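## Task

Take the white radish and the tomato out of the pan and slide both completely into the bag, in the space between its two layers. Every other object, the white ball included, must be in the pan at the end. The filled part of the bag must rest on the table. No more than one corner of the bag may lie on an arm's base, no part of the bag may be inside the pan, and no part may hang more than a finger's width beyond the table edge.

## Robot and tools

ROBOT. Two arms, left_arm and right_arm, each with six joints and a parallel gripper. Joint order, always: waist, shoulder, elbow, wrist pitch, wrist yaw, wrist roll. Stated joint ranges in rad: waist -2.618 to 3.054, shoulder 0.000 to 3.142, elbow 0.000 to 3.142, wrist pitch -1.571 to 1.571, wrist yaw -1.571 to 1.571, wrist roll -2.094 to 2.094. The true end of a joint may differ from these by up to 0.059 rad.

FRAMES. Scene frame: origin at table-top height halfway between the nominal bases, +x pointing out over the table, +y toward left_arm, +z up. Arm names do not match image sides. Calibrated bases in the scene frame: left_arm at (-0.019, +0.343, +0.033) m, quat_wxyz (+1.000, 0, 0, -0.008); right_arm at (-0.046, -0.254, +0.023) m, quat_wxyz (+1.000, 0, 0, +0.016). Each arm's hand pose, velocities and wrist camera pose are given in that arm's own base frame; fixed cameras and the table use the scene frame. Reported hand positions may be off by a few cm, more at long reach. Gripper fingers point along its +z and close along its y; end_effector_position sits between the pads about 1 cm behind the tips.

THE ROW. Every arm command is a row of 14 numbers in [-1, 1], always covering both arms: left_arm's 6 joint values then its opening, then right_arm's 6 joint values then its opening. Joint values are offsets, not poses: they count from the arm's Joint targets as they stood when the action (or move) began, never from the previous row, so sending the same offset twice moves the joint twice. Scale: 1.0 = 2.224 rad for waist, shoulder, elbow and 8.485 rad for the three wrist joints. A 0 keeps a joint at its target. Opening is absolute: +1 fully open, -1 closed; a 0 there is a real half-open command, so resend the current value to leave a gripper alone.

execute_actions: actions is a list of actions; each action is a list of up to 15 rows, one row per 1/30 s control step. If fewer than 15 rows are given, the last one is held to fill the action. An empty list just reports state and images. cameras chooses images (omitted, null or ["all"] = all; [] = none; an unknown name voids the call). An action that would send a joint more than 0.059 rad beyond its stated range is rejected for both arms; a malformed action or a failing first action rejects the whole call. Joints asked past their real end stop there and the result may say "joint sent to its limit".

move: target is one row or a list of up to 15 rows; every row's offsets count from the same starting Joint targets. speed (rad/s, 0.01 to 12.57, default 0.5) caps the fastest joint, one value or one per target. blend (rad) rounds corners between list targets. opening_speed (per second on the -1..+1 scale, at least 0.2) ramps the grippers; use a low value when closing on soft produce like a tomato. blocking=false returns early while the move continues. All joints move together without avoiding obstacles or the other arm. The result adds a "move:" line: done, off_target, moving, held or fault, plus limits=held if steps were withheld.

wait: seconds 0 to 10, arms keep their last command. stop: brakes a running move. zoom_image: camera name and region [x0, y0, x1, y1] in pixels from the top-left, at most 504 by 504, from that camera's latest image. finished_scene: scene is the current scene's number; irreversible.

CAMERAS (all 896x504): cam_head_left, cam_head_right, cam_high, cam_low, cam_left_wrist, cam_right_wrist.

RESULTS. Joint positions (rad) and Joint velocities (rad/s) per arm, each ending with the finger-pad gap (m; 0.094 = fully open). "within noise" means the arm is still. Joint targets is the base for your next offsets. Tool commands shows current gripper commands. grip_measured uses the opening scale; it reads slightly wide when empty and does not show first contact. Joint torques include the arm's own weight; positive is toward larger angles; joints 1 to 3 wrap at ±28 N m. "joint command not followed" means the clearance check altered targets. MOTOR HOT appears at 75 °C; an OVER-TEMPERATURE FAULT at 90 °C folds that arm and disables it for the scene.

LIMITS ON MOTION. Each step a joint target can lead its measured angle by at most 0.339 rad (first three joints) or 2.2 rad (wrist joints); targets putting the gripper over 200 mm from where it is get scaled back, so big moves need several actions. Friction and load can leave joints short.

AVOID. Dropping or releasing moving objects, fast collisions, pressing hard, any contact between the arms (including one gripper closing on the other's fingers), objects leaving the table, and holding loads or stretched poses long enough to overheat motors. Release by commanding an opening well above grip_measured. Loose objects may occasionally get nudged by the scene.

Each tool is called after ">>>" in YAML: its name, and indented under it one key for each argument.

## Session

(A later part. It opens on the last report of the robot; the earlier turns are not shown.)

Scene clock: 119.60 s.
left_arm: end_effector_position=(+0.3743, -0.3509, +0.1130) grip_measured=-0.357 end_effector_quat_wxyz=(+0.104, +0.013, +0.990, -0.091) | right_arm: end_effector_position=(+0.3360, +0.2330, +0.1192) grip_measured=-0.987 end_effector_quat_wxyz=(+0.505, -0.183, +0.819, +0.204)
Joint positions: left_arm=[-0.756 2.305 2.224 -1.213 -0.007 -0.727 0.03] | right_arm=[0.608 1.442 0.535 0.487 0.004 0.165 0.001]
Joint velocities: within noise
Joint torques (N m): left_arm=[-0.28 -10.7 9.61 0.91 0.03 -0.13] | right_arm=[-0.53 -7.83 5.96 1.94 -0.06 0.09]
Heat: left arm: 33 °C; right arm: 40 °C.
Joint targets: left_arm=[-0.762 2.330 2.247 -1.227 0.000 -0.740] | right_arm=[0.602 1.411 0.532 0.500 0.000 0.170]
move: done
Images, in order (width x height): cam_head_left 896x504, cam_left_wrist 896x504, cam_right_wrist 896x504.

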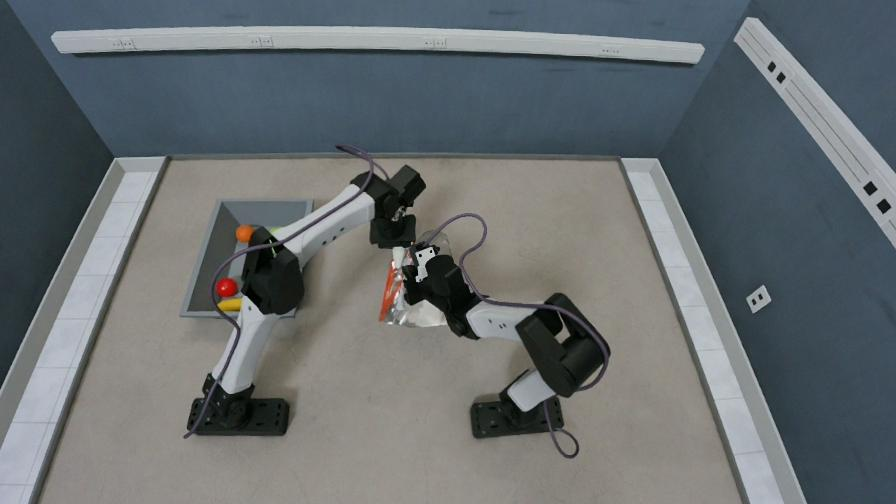

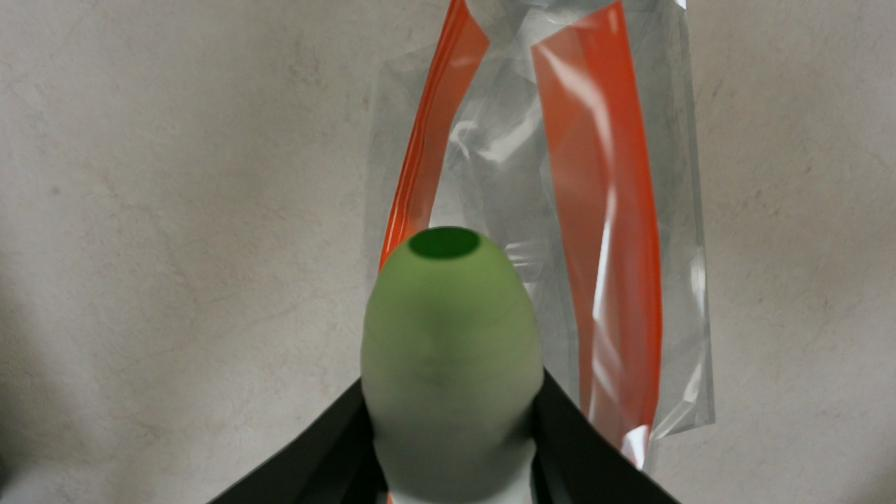

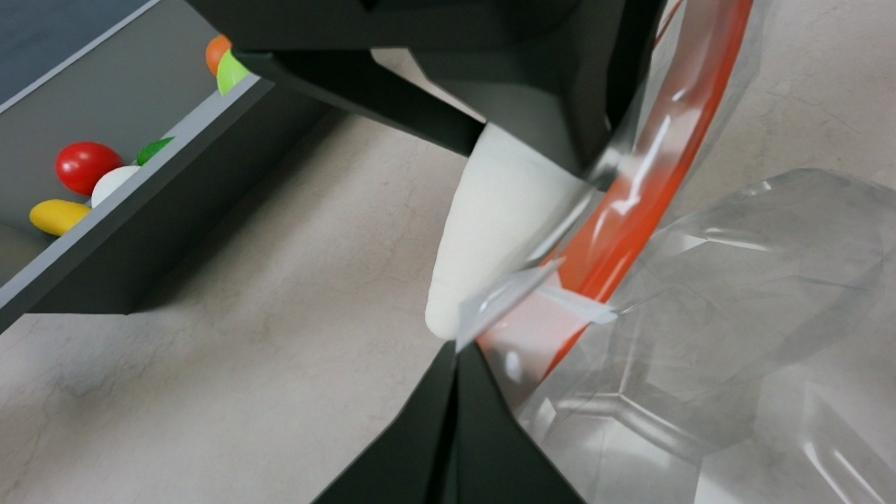

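>>> move:
  target: [0,-0.0078,-0.1168,0.0287,0,0,-0.5,0,0,0,0,0,0,-1]
  speed: 0.2
  cameras: ["cam_left_wrist","cam_right_wrist","cam_low"]

Scene clock: 122.07 s.
left_arm: end_effector_position=(+0.3756, -0.3522, +0.0562) grip_measured=-0.357 end_effector_quat_wxyz=(+0.103, +0.013, +0.991, -0.089) | right_arm: end_effector_position=(+0.3354, +0.2325, +0.1175) grip_measured=-0.987 end_effector_quat_wxyz=(+0.502, -0.184, +0.821, +0.202)
Joint positions: left_arm=[-0.756 2.305 1.999 -0.992 -0.007 -0.728 0.03] | right_arm=[0.608 1.442 0.535 0.479 0.004 0.165 0.001]
Joint velocities: within noise
Joint torques (N m): left_arm=[-0.28 -12.07 6.27 1.14 0.02 -0.14] | right_arm=[-0.54 -7.82 5.96 2.02 -0.06 0.09]
Heat: left arm: 33 °C; right arm: 40 °C.
Joint targets: left_arm=[-0.762 2.312 1.987 -0.983 0.000 -0.740] | right_arm=[0.602 1.411 0.532 0.500 0.000 0.170]
move: done
Images, in order (width x height): cam_low 896x504, cam_left_wrist 896x504, cam_right_wrist 896x504.

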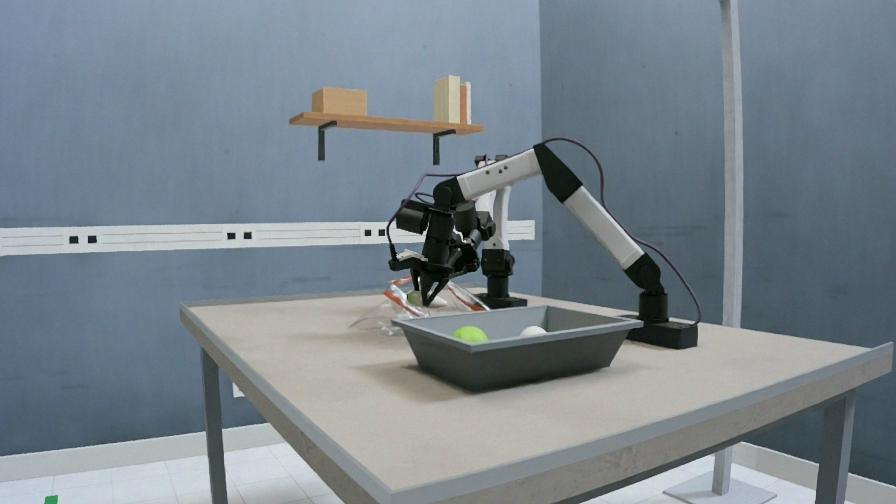

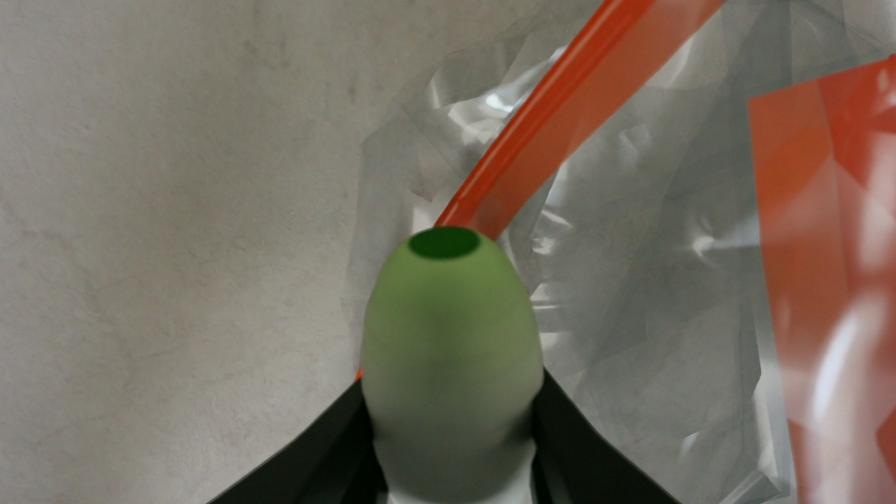

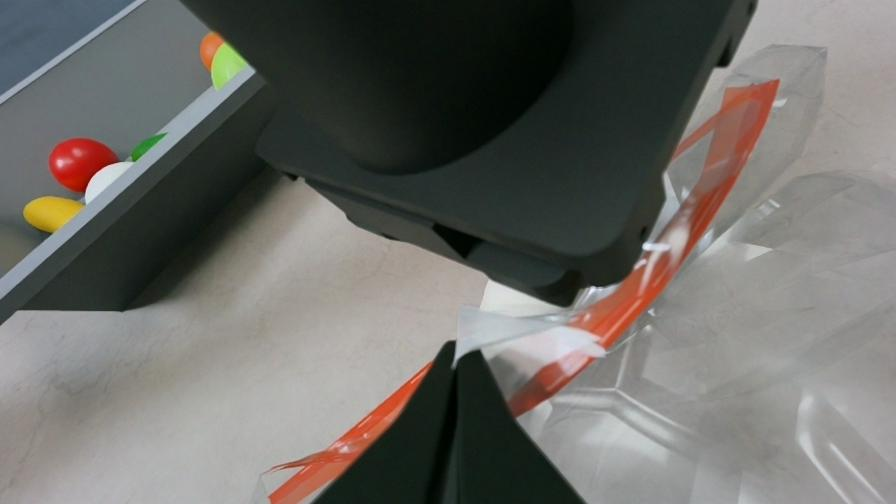

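>>> move:
  target:
    - [0,0.0,0.117,-0.0287,0,0,-0.5,0,0,0,0,0,0,-1]
    - [0.045,-0.16,-0.09,-0.0106,0,0,-0.5,0,0,0,0,0,0,-1]
  speed: 0.25
  blend: [0.05,0]
  cameras: ["cam_left_wrist","cam_right_wrist","cam_head_left"]

Scene clock: 126.20 s.
left_arm: end_effector_position=(+0.3552, -0.2784, +0.1328) grip_measured=-0.357 end_effector_quat_wxyz=(+0.116, -0.031, +0.988, -0.093) | right_arm: end_effector_position=(+0.3354, +0.2325, +0.1175) grip_measured=-0.987 end_effector_quat_wxyz=(+0.502, -0.184, +0.821, +0.202)
Joint positions: left_arm=[-0.667 1.988 1.799 -1.083 -0.007 -0.728 0.03] | right_arm=[0.608 1.442 0.535 0.479 0.004 0.165 0.001]
Joint velocities: within noise
Joint torques (N m): left_arm=[0.61 -12.82 6.38 1.16 0.02 -0.13] | right_arm=[-0.53 -7.82 5.97 2.02 -0.07 0.09]
Heat: left arm: 33 °C; right arm: 40 °C.
Joint targets: left_arm=[-0.662 1.956 1.787 -1.073 0.000 -0.740] | right_arm=[0.602 1.411 0.532 0.500 0.000 0.170]
move: done
Images, in order (width x height): cam_head_left 896x504, cam_left_wrist 896x504, cam_right_wrist 896x504.

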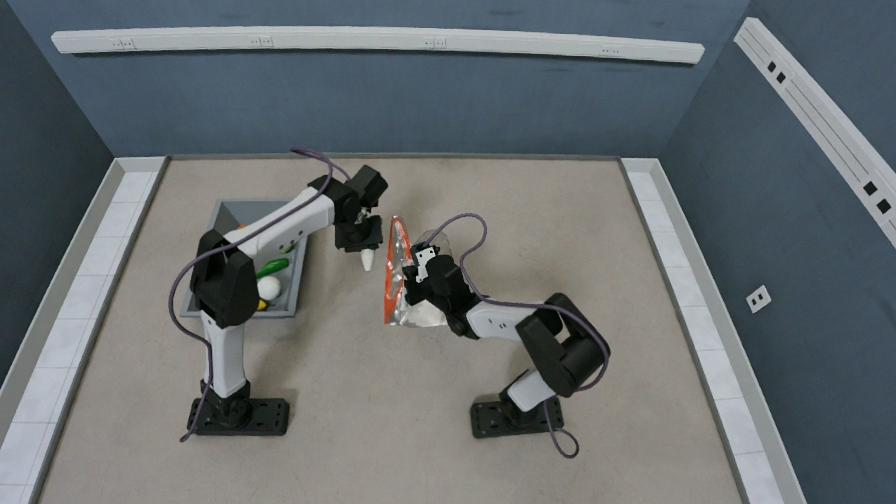

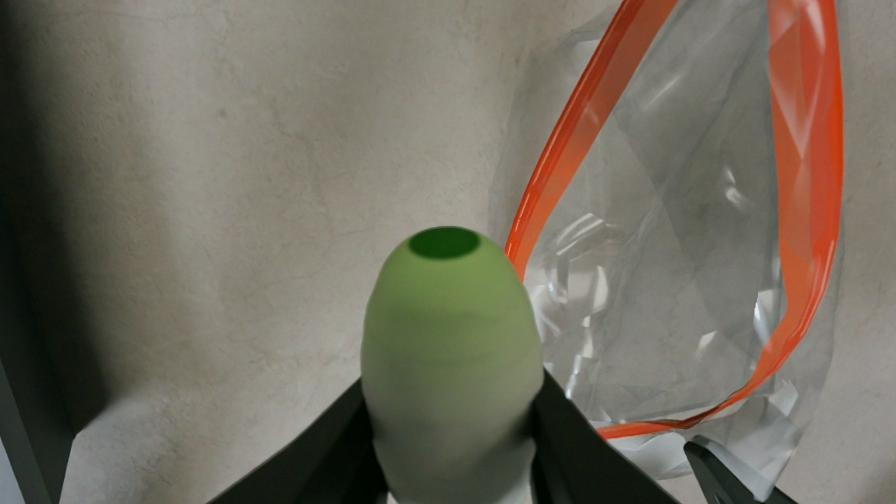

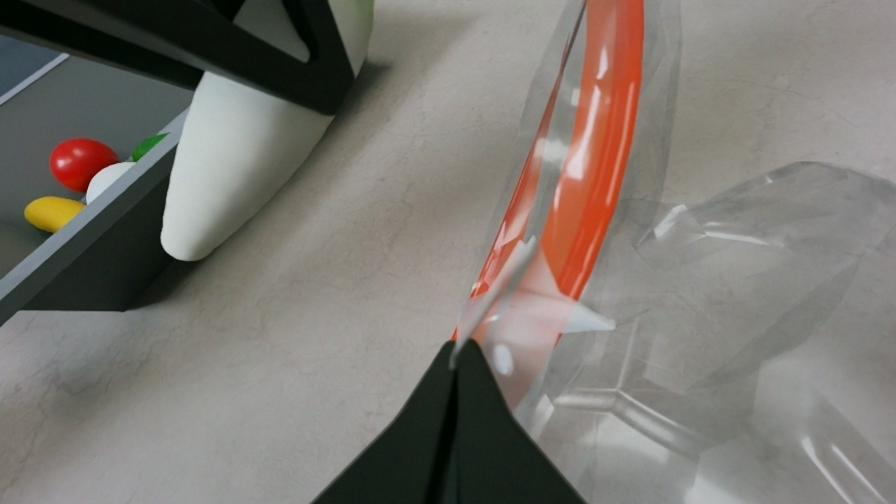

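>>> move:
  target:
    - [0.07,-0.05,0,0,0,0,-0.5,-0.0692,0.0627,0.1007,-0.0385,-0.053,-0.0442,-1]
    - [0.07,-0.05,0,0,0,0,-0.5,-0.1385,0.1254,0.2014,-0.0771,-0.1061,-0.0884,-1]
  speed: 0.3

Scene clock: 131.10 s.
left_arm: end_effector_position=(+0.3903, -0.2170, +0.1814) grip_measured=-0.357 end_effector_quat_wxyz=(+0.169, -0.107, +0.973, -0.116) | right_arm: end_effector_position=(+0.3309, +0.2412, +0.1173) grip_measured=-0.987 end_effector_quat_wxyz=(+0.357, -0.490, +0.710, +0.358)
Joint positions: left_arm=[-0.51 1.874 1.798 -1.081 -0.007 -0.728 0.03] | right_arm=[0.299 1.676 0.951 -0.156 -0.886 -0.571 0.001]
Joint velocities: within noise
Joint torques (N m): left_arm=[0.51 -11.77 6.58 1.4 0.02 -0.14] | right_arm=[-0.46 -5.98 9.07 1.26 -0.48 -0.01]
Heat: left arm: 34 °C; right arm: 39 °C.
Joint targets: left_arm=[-0.506 1.845 1.787 -1.073 0.000 -0.740] | right_arm=[0.294 1.690 0.980 -0.154 -0.900 -0.580]
move: done

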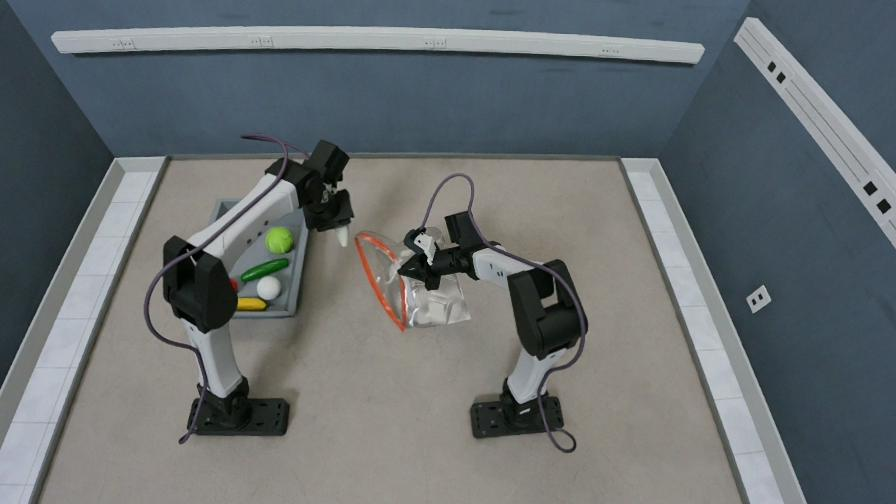

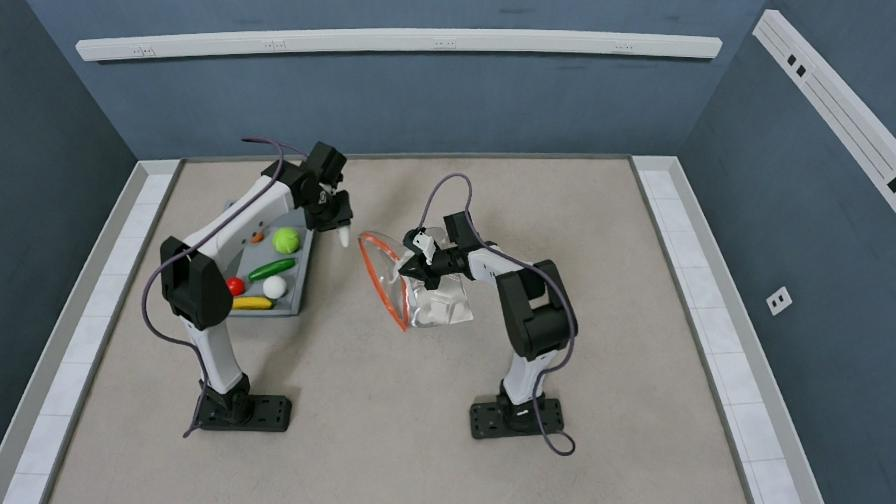

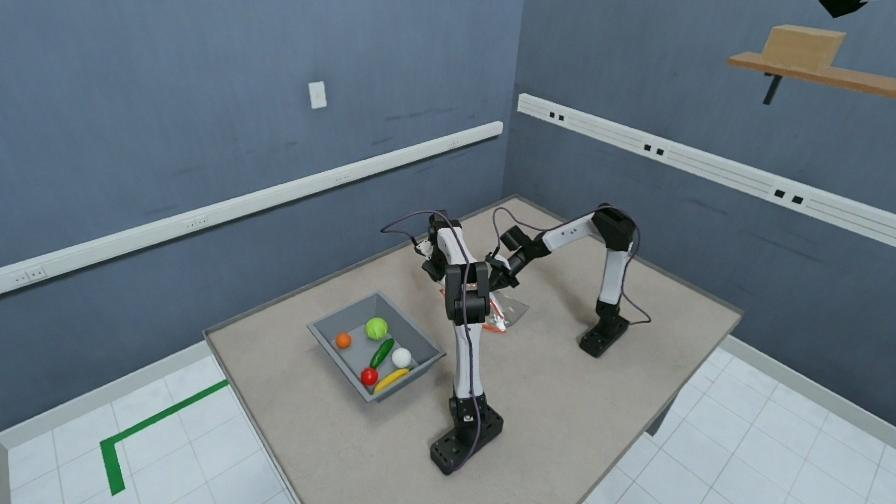

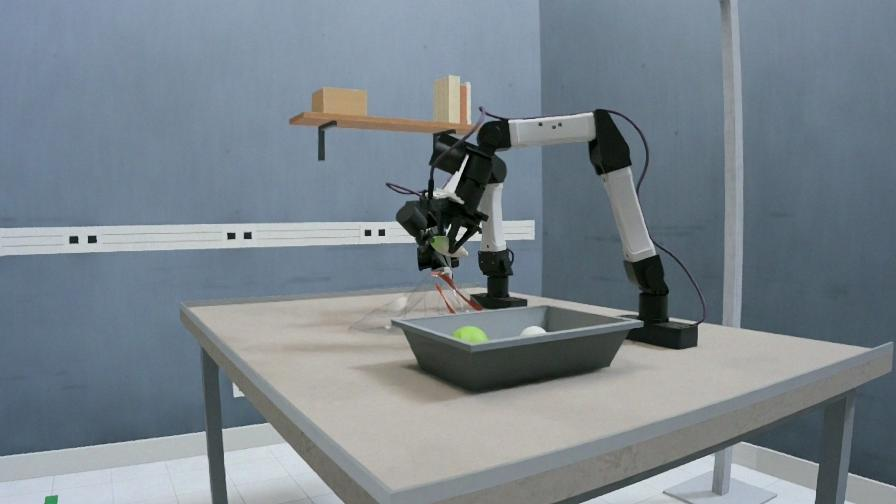

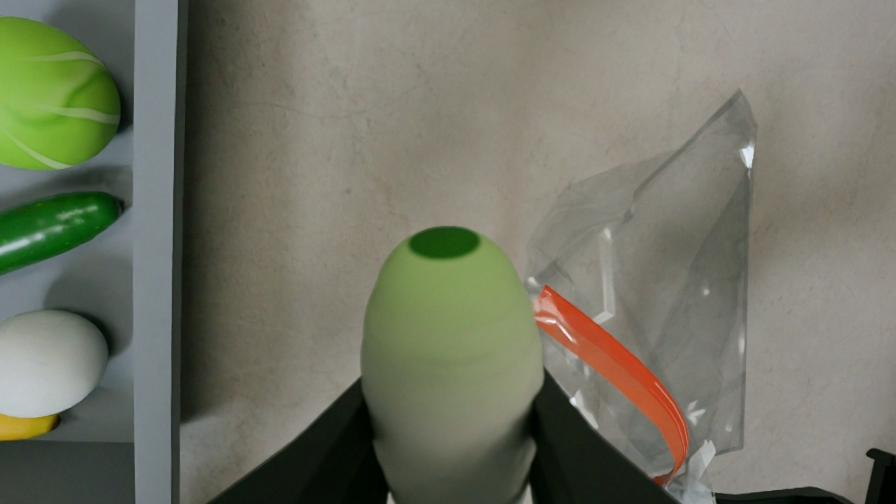

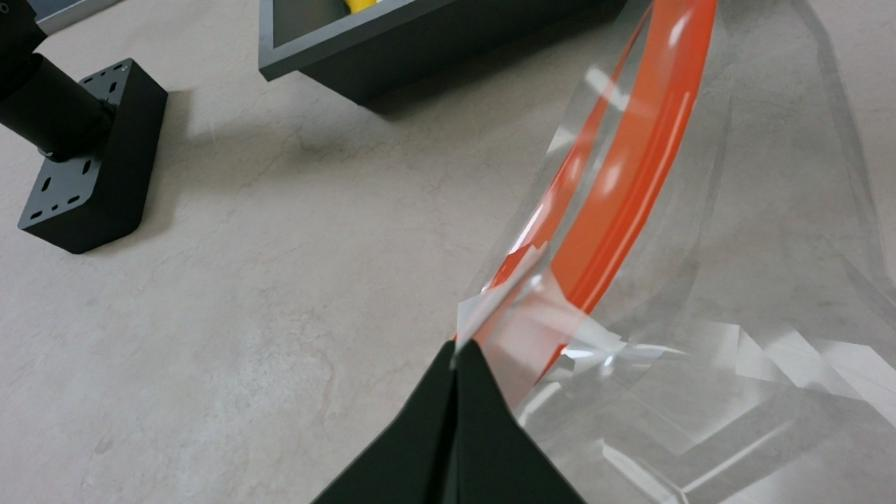

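>>> zoom_image:
  camera: "cam_head_left"
  region: [330, 200, 490, 350]

Scaled by 3.150 from the camera's 896x504 image, which has a finer 1280x720 frame.

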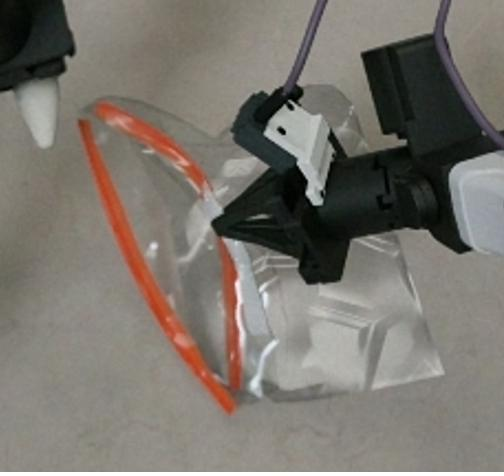

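>>> move:
  target: [-0.1097,0.0257,-0.1034,0.0129,0,-0.0601,-0.5,0,0,0,0,0,0,-1]
  speed: 0.35
  cameras: ["cam_left_wrist","cam_right_wrist","cam_head_left"]

Scene clock: 133.97 s.
left_arm: end_effector_position=(+0.3095, -0.2854, +0.1084) grip_measured=-0.357 end_effector_quat_wxyz=(+0.079, -0.240, +0.961, -0.115) | right_arm: end_effector_position=(+0.3306, +0.2412, +0.1174) grip_measured=-0.987 end_effector_quat_wxyz=(+0.357, -0.490, +0.710, +0.358)
Joint positions: left_arm=[-0.748 1.886 1.567 -0.973 -0.007 -1.237 0.03] | right_arm=[0.299 1.676 0.951 -0.157 -0.887 -0.573 0.001]
Joint velocities: within noise
Joint torques (N m): left_arm=[0.01 -8.08 6.45 1.08 0 -0.14] | right_arm=[-0.44 -6.01 9.07 1.26 -0.49 -0.05]
Heat: left arm: 34 °C; right arm: 39 °C.
Joint targets: left_arm=[-0.750 1.902 1.557 -0.964 -0.001 -1.249] | right_arm=[0.294 1.690 0.980 -0.154 -0.900 -0.580]
move: done
Images, in order (width x height): cam_head_left 896x504, cam_left_wrist 896x504, cam_right_wrist 896x504.

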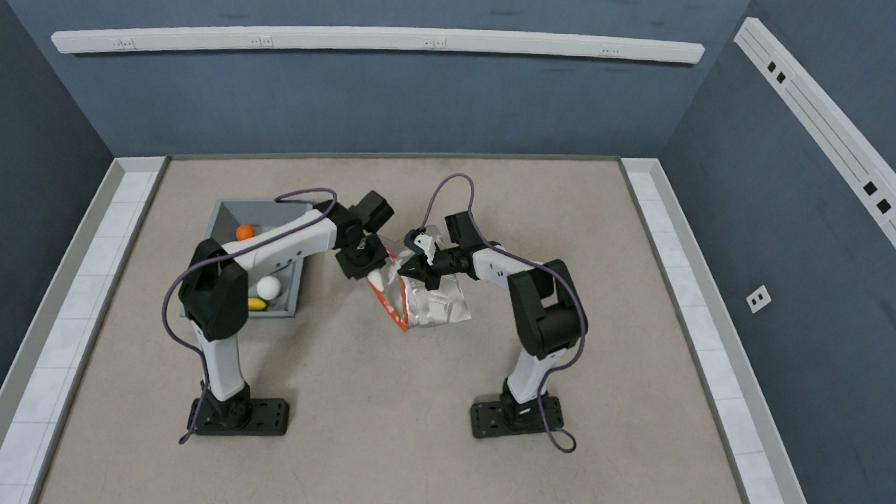

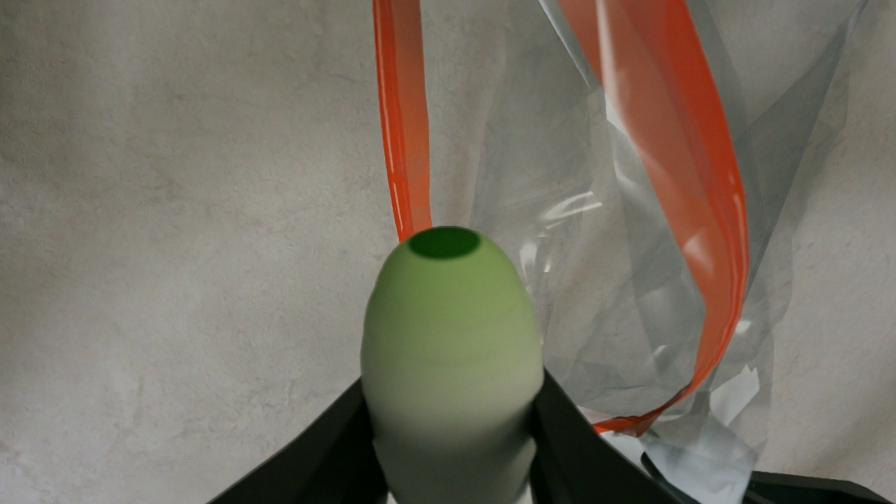

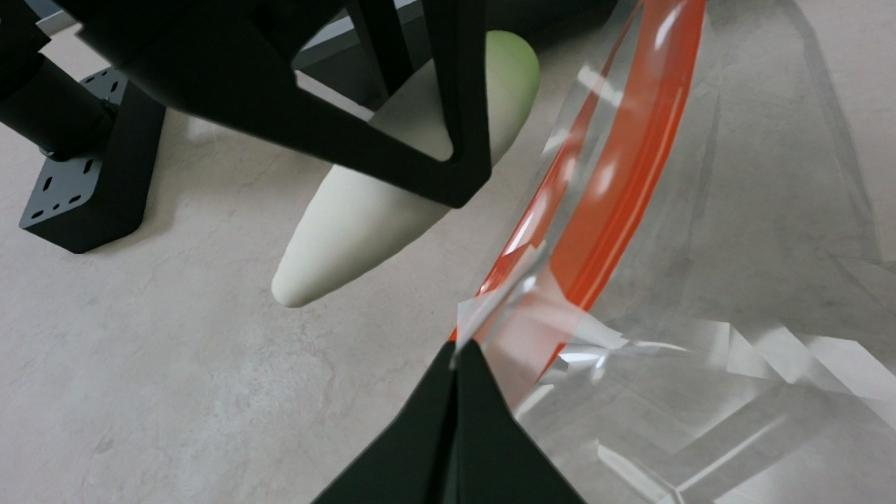

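>>> move:
  target:
    - [0.0202,0.0732,0.1039,-0.008,0,0.0064,-0.5,0,0,0,0,0,0,-1]
    - [0.0202,0.0925,0.042,0.0132,0,0.0064,-0.5,0,0,0,0,0,0,-1]
  speed: 0.25
  cameras: ["cam_left_wrist","cam_right_wrist","cam_head_left"]

Scene clock: 137.17 s.
left_arm: end_effector_position=(+0.3541, -0.3035, +0.0590) grip_measured=-0.357 end_effector_quat_wxyz=(+0.083, -0.244, +0.960, -0.112) | right_arm: end_effector_position=(+0.3306, +0.2412, +0.1173) grip_measured=-0.987 end_effector_quat_wxyz=(+0.357, -0.490, +0.710, +0.358)
Joint positions: left_arm=[-0.711 2.089 1.66 -0.862 -0.007 -1.208 0.03] | right_arm=[0.299 1.676 0.951 -0.157 -0.887 -0.573 0.001]
Joint velocities: within noise
Joint torques (N m): left_arm=[0.68 -9.55 6.41 1.11 0 0.08] | right_arm=[-0.46 -6 9.07 1.26 -0.49 -0.05]
Heat: left arm: 34 °C; right arm: 39 °C.
Joint targets: left_arm=[-0.705 2.108 1.650 -0.852 -0.001 -1.195] | right_arm=[0.294 1.690 0.980 -0.154 -0.900 -0.580]
move: done
Images, in order (width x height): cam_head_left 896x504, cam_left_wrist 896x504, cam_right_wrist 896x504.

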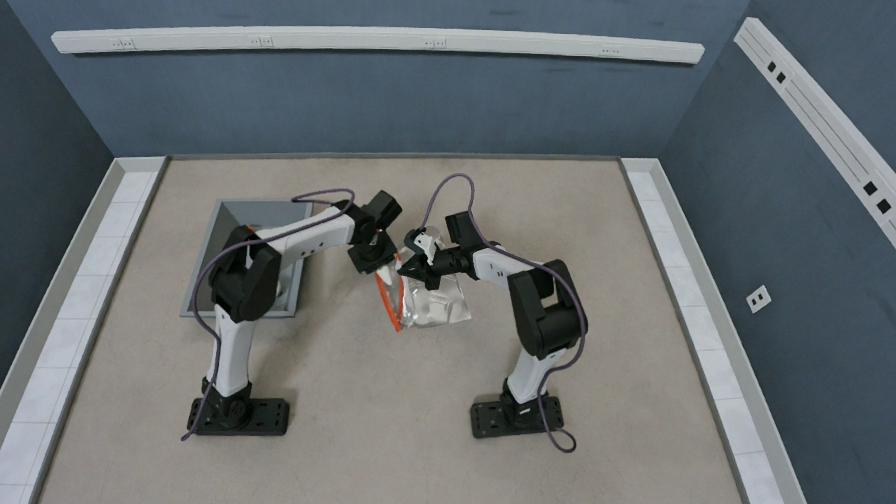

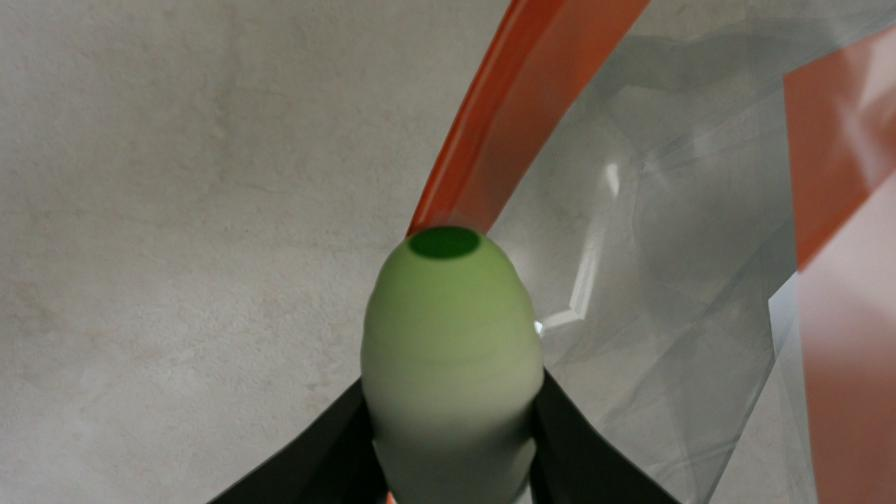

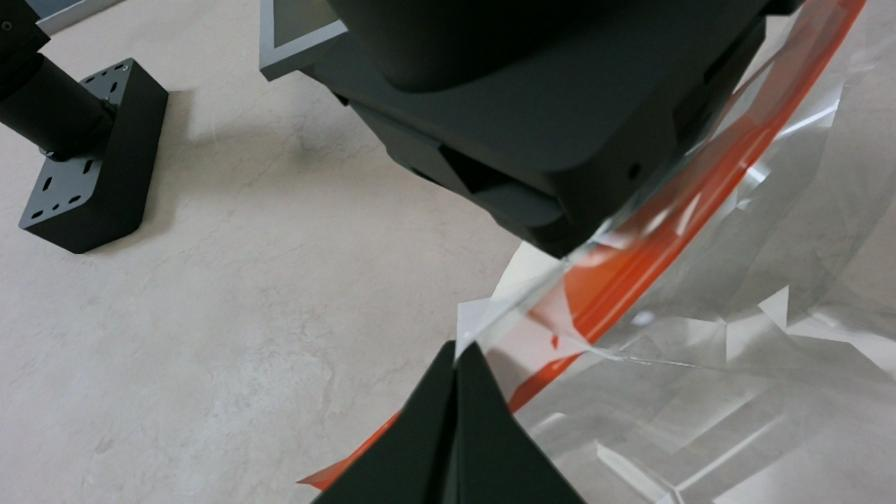

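>>> move:
  target:
    - [0,-0.025,0.062,-0.0212,0,0,-0.5,0,0,0,0,0,0,-1]
    - [0.03,-0.12,-0.05,0,0.01,0,-0.5,0,0,0,0,0,0,-1]
    - [0.0707,-0.1709,-0.2292,0.0483,0.0354,0.0095,-0.5,0,0,0,0,0,0,-1]
  speed: 0.35
  blend: 0.05
  cameras: ["cam_left_wrist","cam_right_wrist","cam_head_left","cam_low"]

Scene clock: 142.70 s.
left_arm: end_effector_position=(+0.3334, -0.2629, +0.0739) grip_measured=-0.357 end_effector_quat_wxyz=(+0.065, -0.236, +0.929, -0.278) | right_arm: end_effector_position=(+0.3306, +0.2413, +0.1174) grip_measured=-0.987 end_effector_quat_wxyz=(+0.357, -0.490, +0.710, +0.359)
Joint positions: left_arm=[-0.554 1.759 1.151 -0.451 0.284 -1.127 0.03] | right_arm=[0.299 1.676 0.951 -0.157 -0.887 -0.573 0.001]
Joint velocities: within noise
Joint torques (N m): left_arm=[0.69 -10.71 6.5 1.57 0.27 0.11] | right_arm=[-0.43 -6 9.07 1.26 -0.49 -0.05]
Heat: left arm: 36 °C; right arm: 39 °C.
Joint targets: left_arm=[-0.548 1.728 1.140 -0.442 0.300 -1.115] | right_arm=[0.294 1.690 0.980 -0.154 -0.901 -0.580]
move: done
Images, in order (width x height): cam_head_left 896x504, cam_low 896x504, cam_left_wrist 896x504, cam_right_wrist 896x504.

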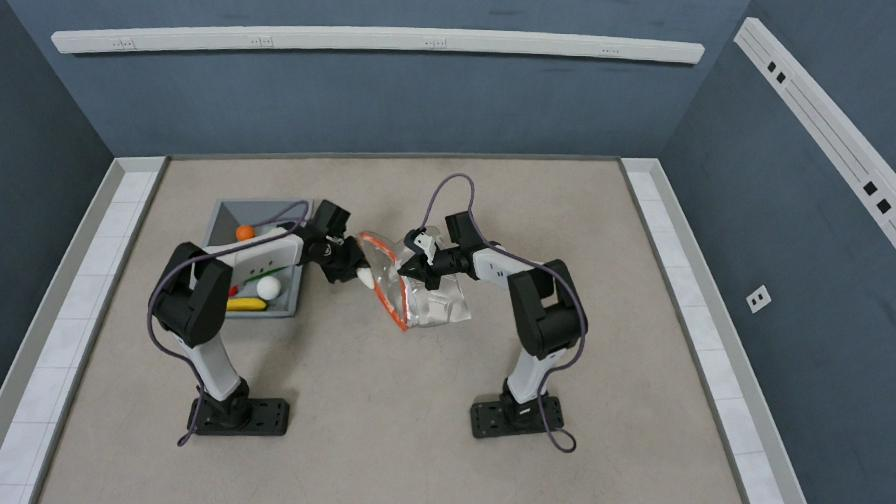

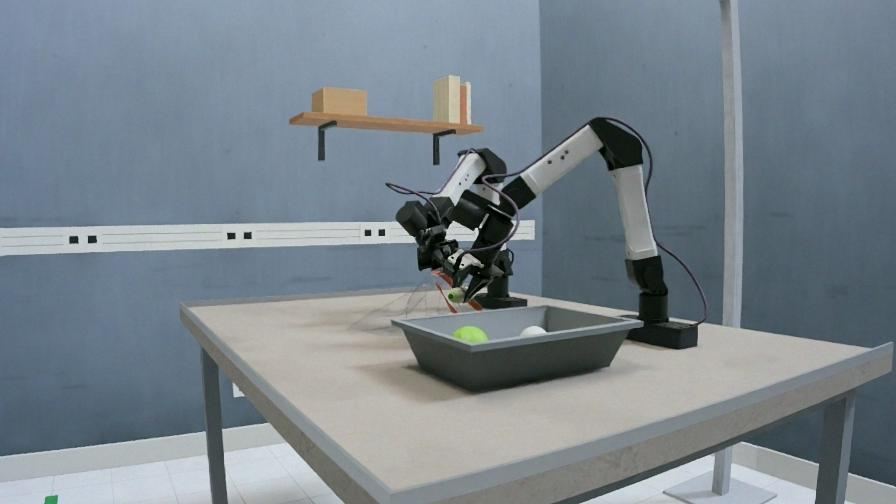

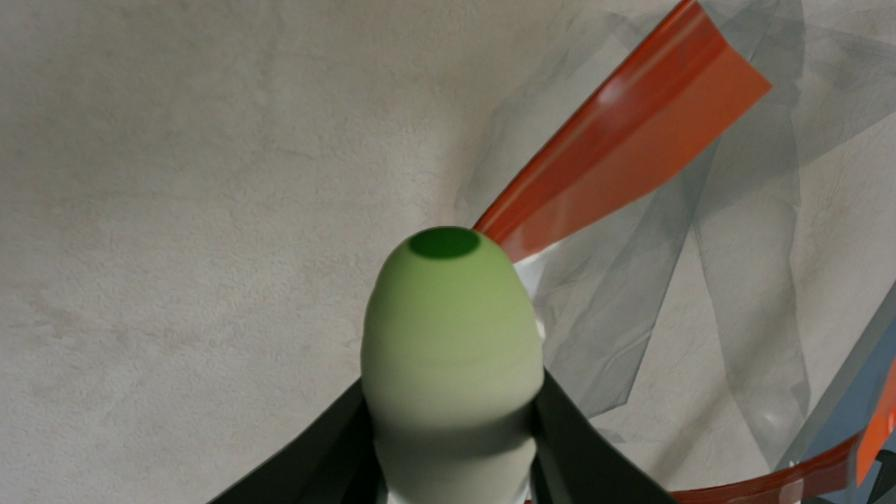

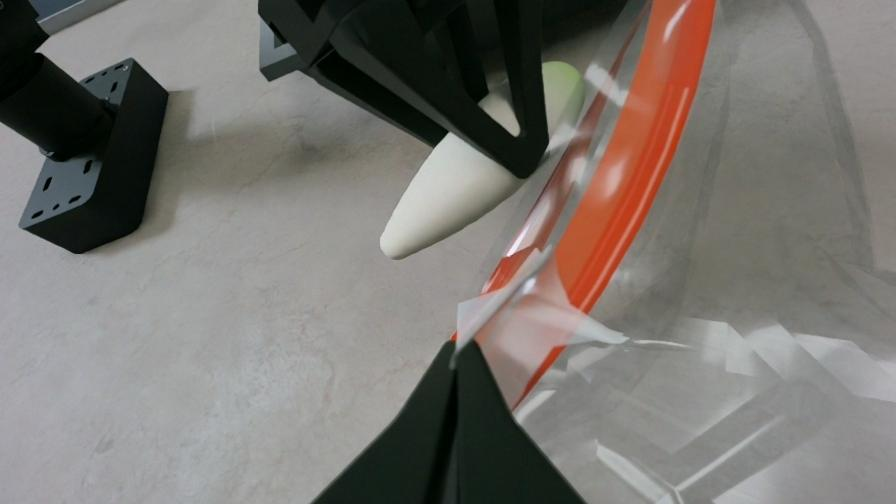

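>>> move:
  target: [-0.0185,0.086,0.0187,0.0176,0,0,-0.5,0,0,0,0,0,0,-1]
  speed: 0.2
  cameras: ["cam_left_wrist","cam_right_wrist","cam_head_left","cam_low"]

Scene clock: 144.47 s.
left_arm: end_effector_position=(+0.3465, -0.2862, +0.0347) grip_measured=-0.357 end_effector_quat_wxyz=(+0.065, -0.221, +0.931, -0.284) | right_arm: end_effector_position=(+0.3306, +0.2413, +0.1174) grip_measured=-0.987 end_effector_quat_wxyz=(+0.357, -0.490, +0.710, +0.359)
Joint positions: left_arm=[-0.583 1.902 1.159 -0.301 0.285 -1.127 0.03] | right_arm=[0.299 1.676 0.951 -0.157 -0.887 -0.573 0.001]
Joint velocities: within noise
Joint torques (N m): left_arm=[-0.28 -7.97 9.44 1.61 0.24 0.11] | right_arm=[-0.46 -5.96 9.05 1.26 -0.49 -0.05]
Heat: left arm: 35 °C; right arm: 38 °C.
Joint targets: left_arm=[-0.589 1.919 1.182 -0.292 0.300 -1.115] | right_arm=[0.294 1.690 0.980 -0.154 -0.901 -0.580]
move: done
Images, in order (width x height): cam_head_left 896x504, cam_low 896x504, cam_left_wrist 896x504, cam_right_wrist 896x504.

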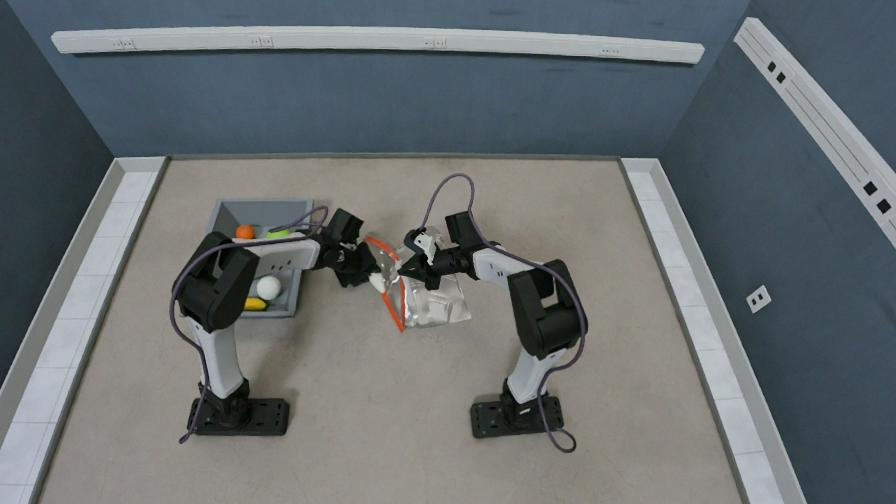

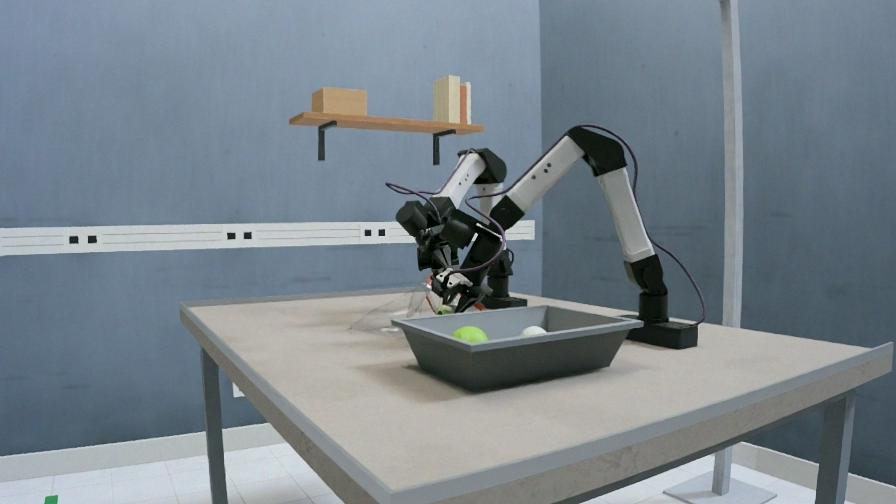

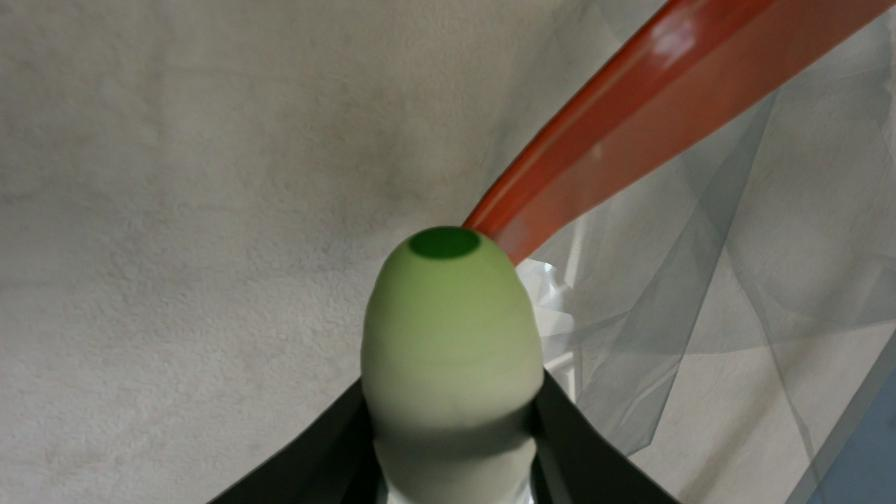

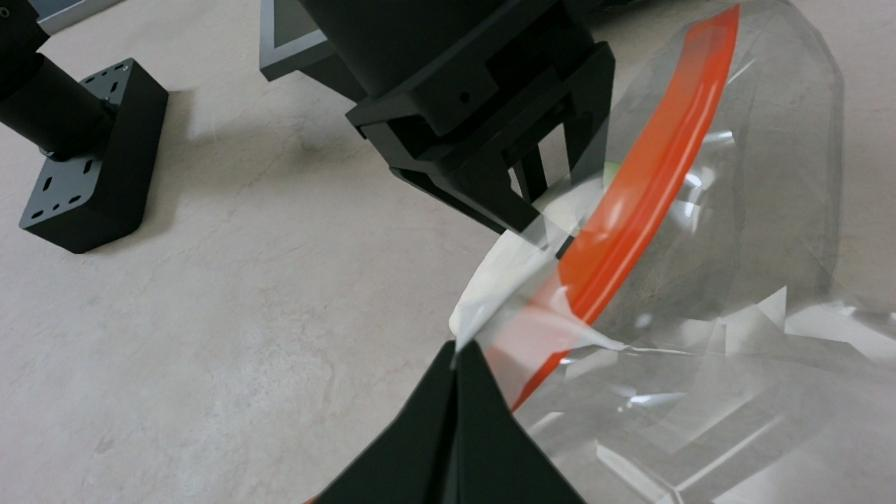

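>>> zoom_image:
  camera: "cam_head_left"
  region: [330, 200, 490, 350]

>>> zoom_image:
  camera: "cam_low"
  region: [340, 240, 520, 350]

>>> zoom_image:
  camera: "cam_right_wrist"
  region: [400, 0, 860, 504]

Scaled by 3.150 from the camera's 896x504 image, which has a finer 1280x720 frame.

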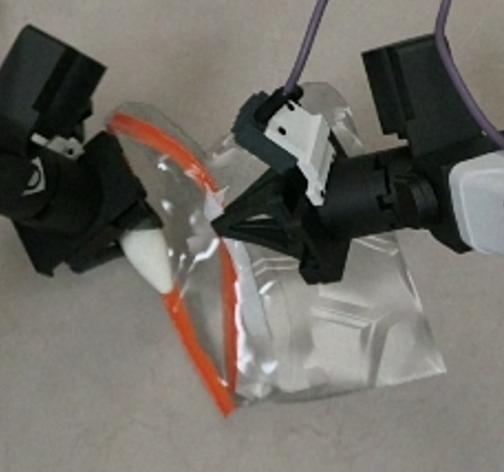

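Scaled by 2.800 from the camera's 896x504 image, which has a finer 1280x720 frame.

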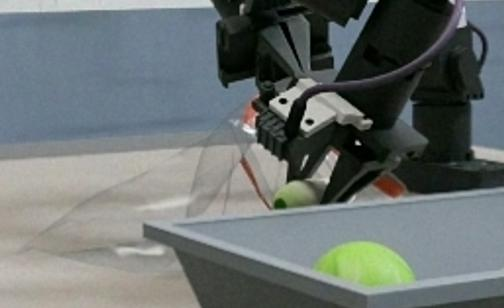

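Scaled by 1.000.

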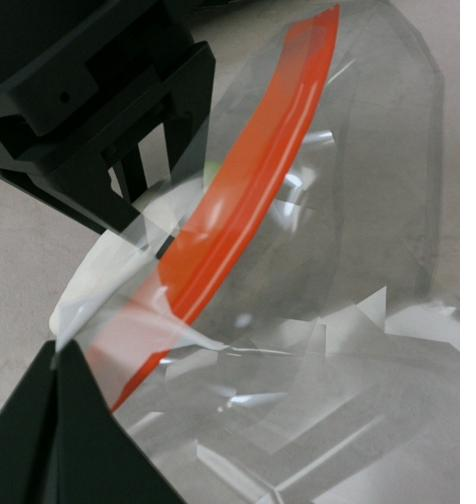

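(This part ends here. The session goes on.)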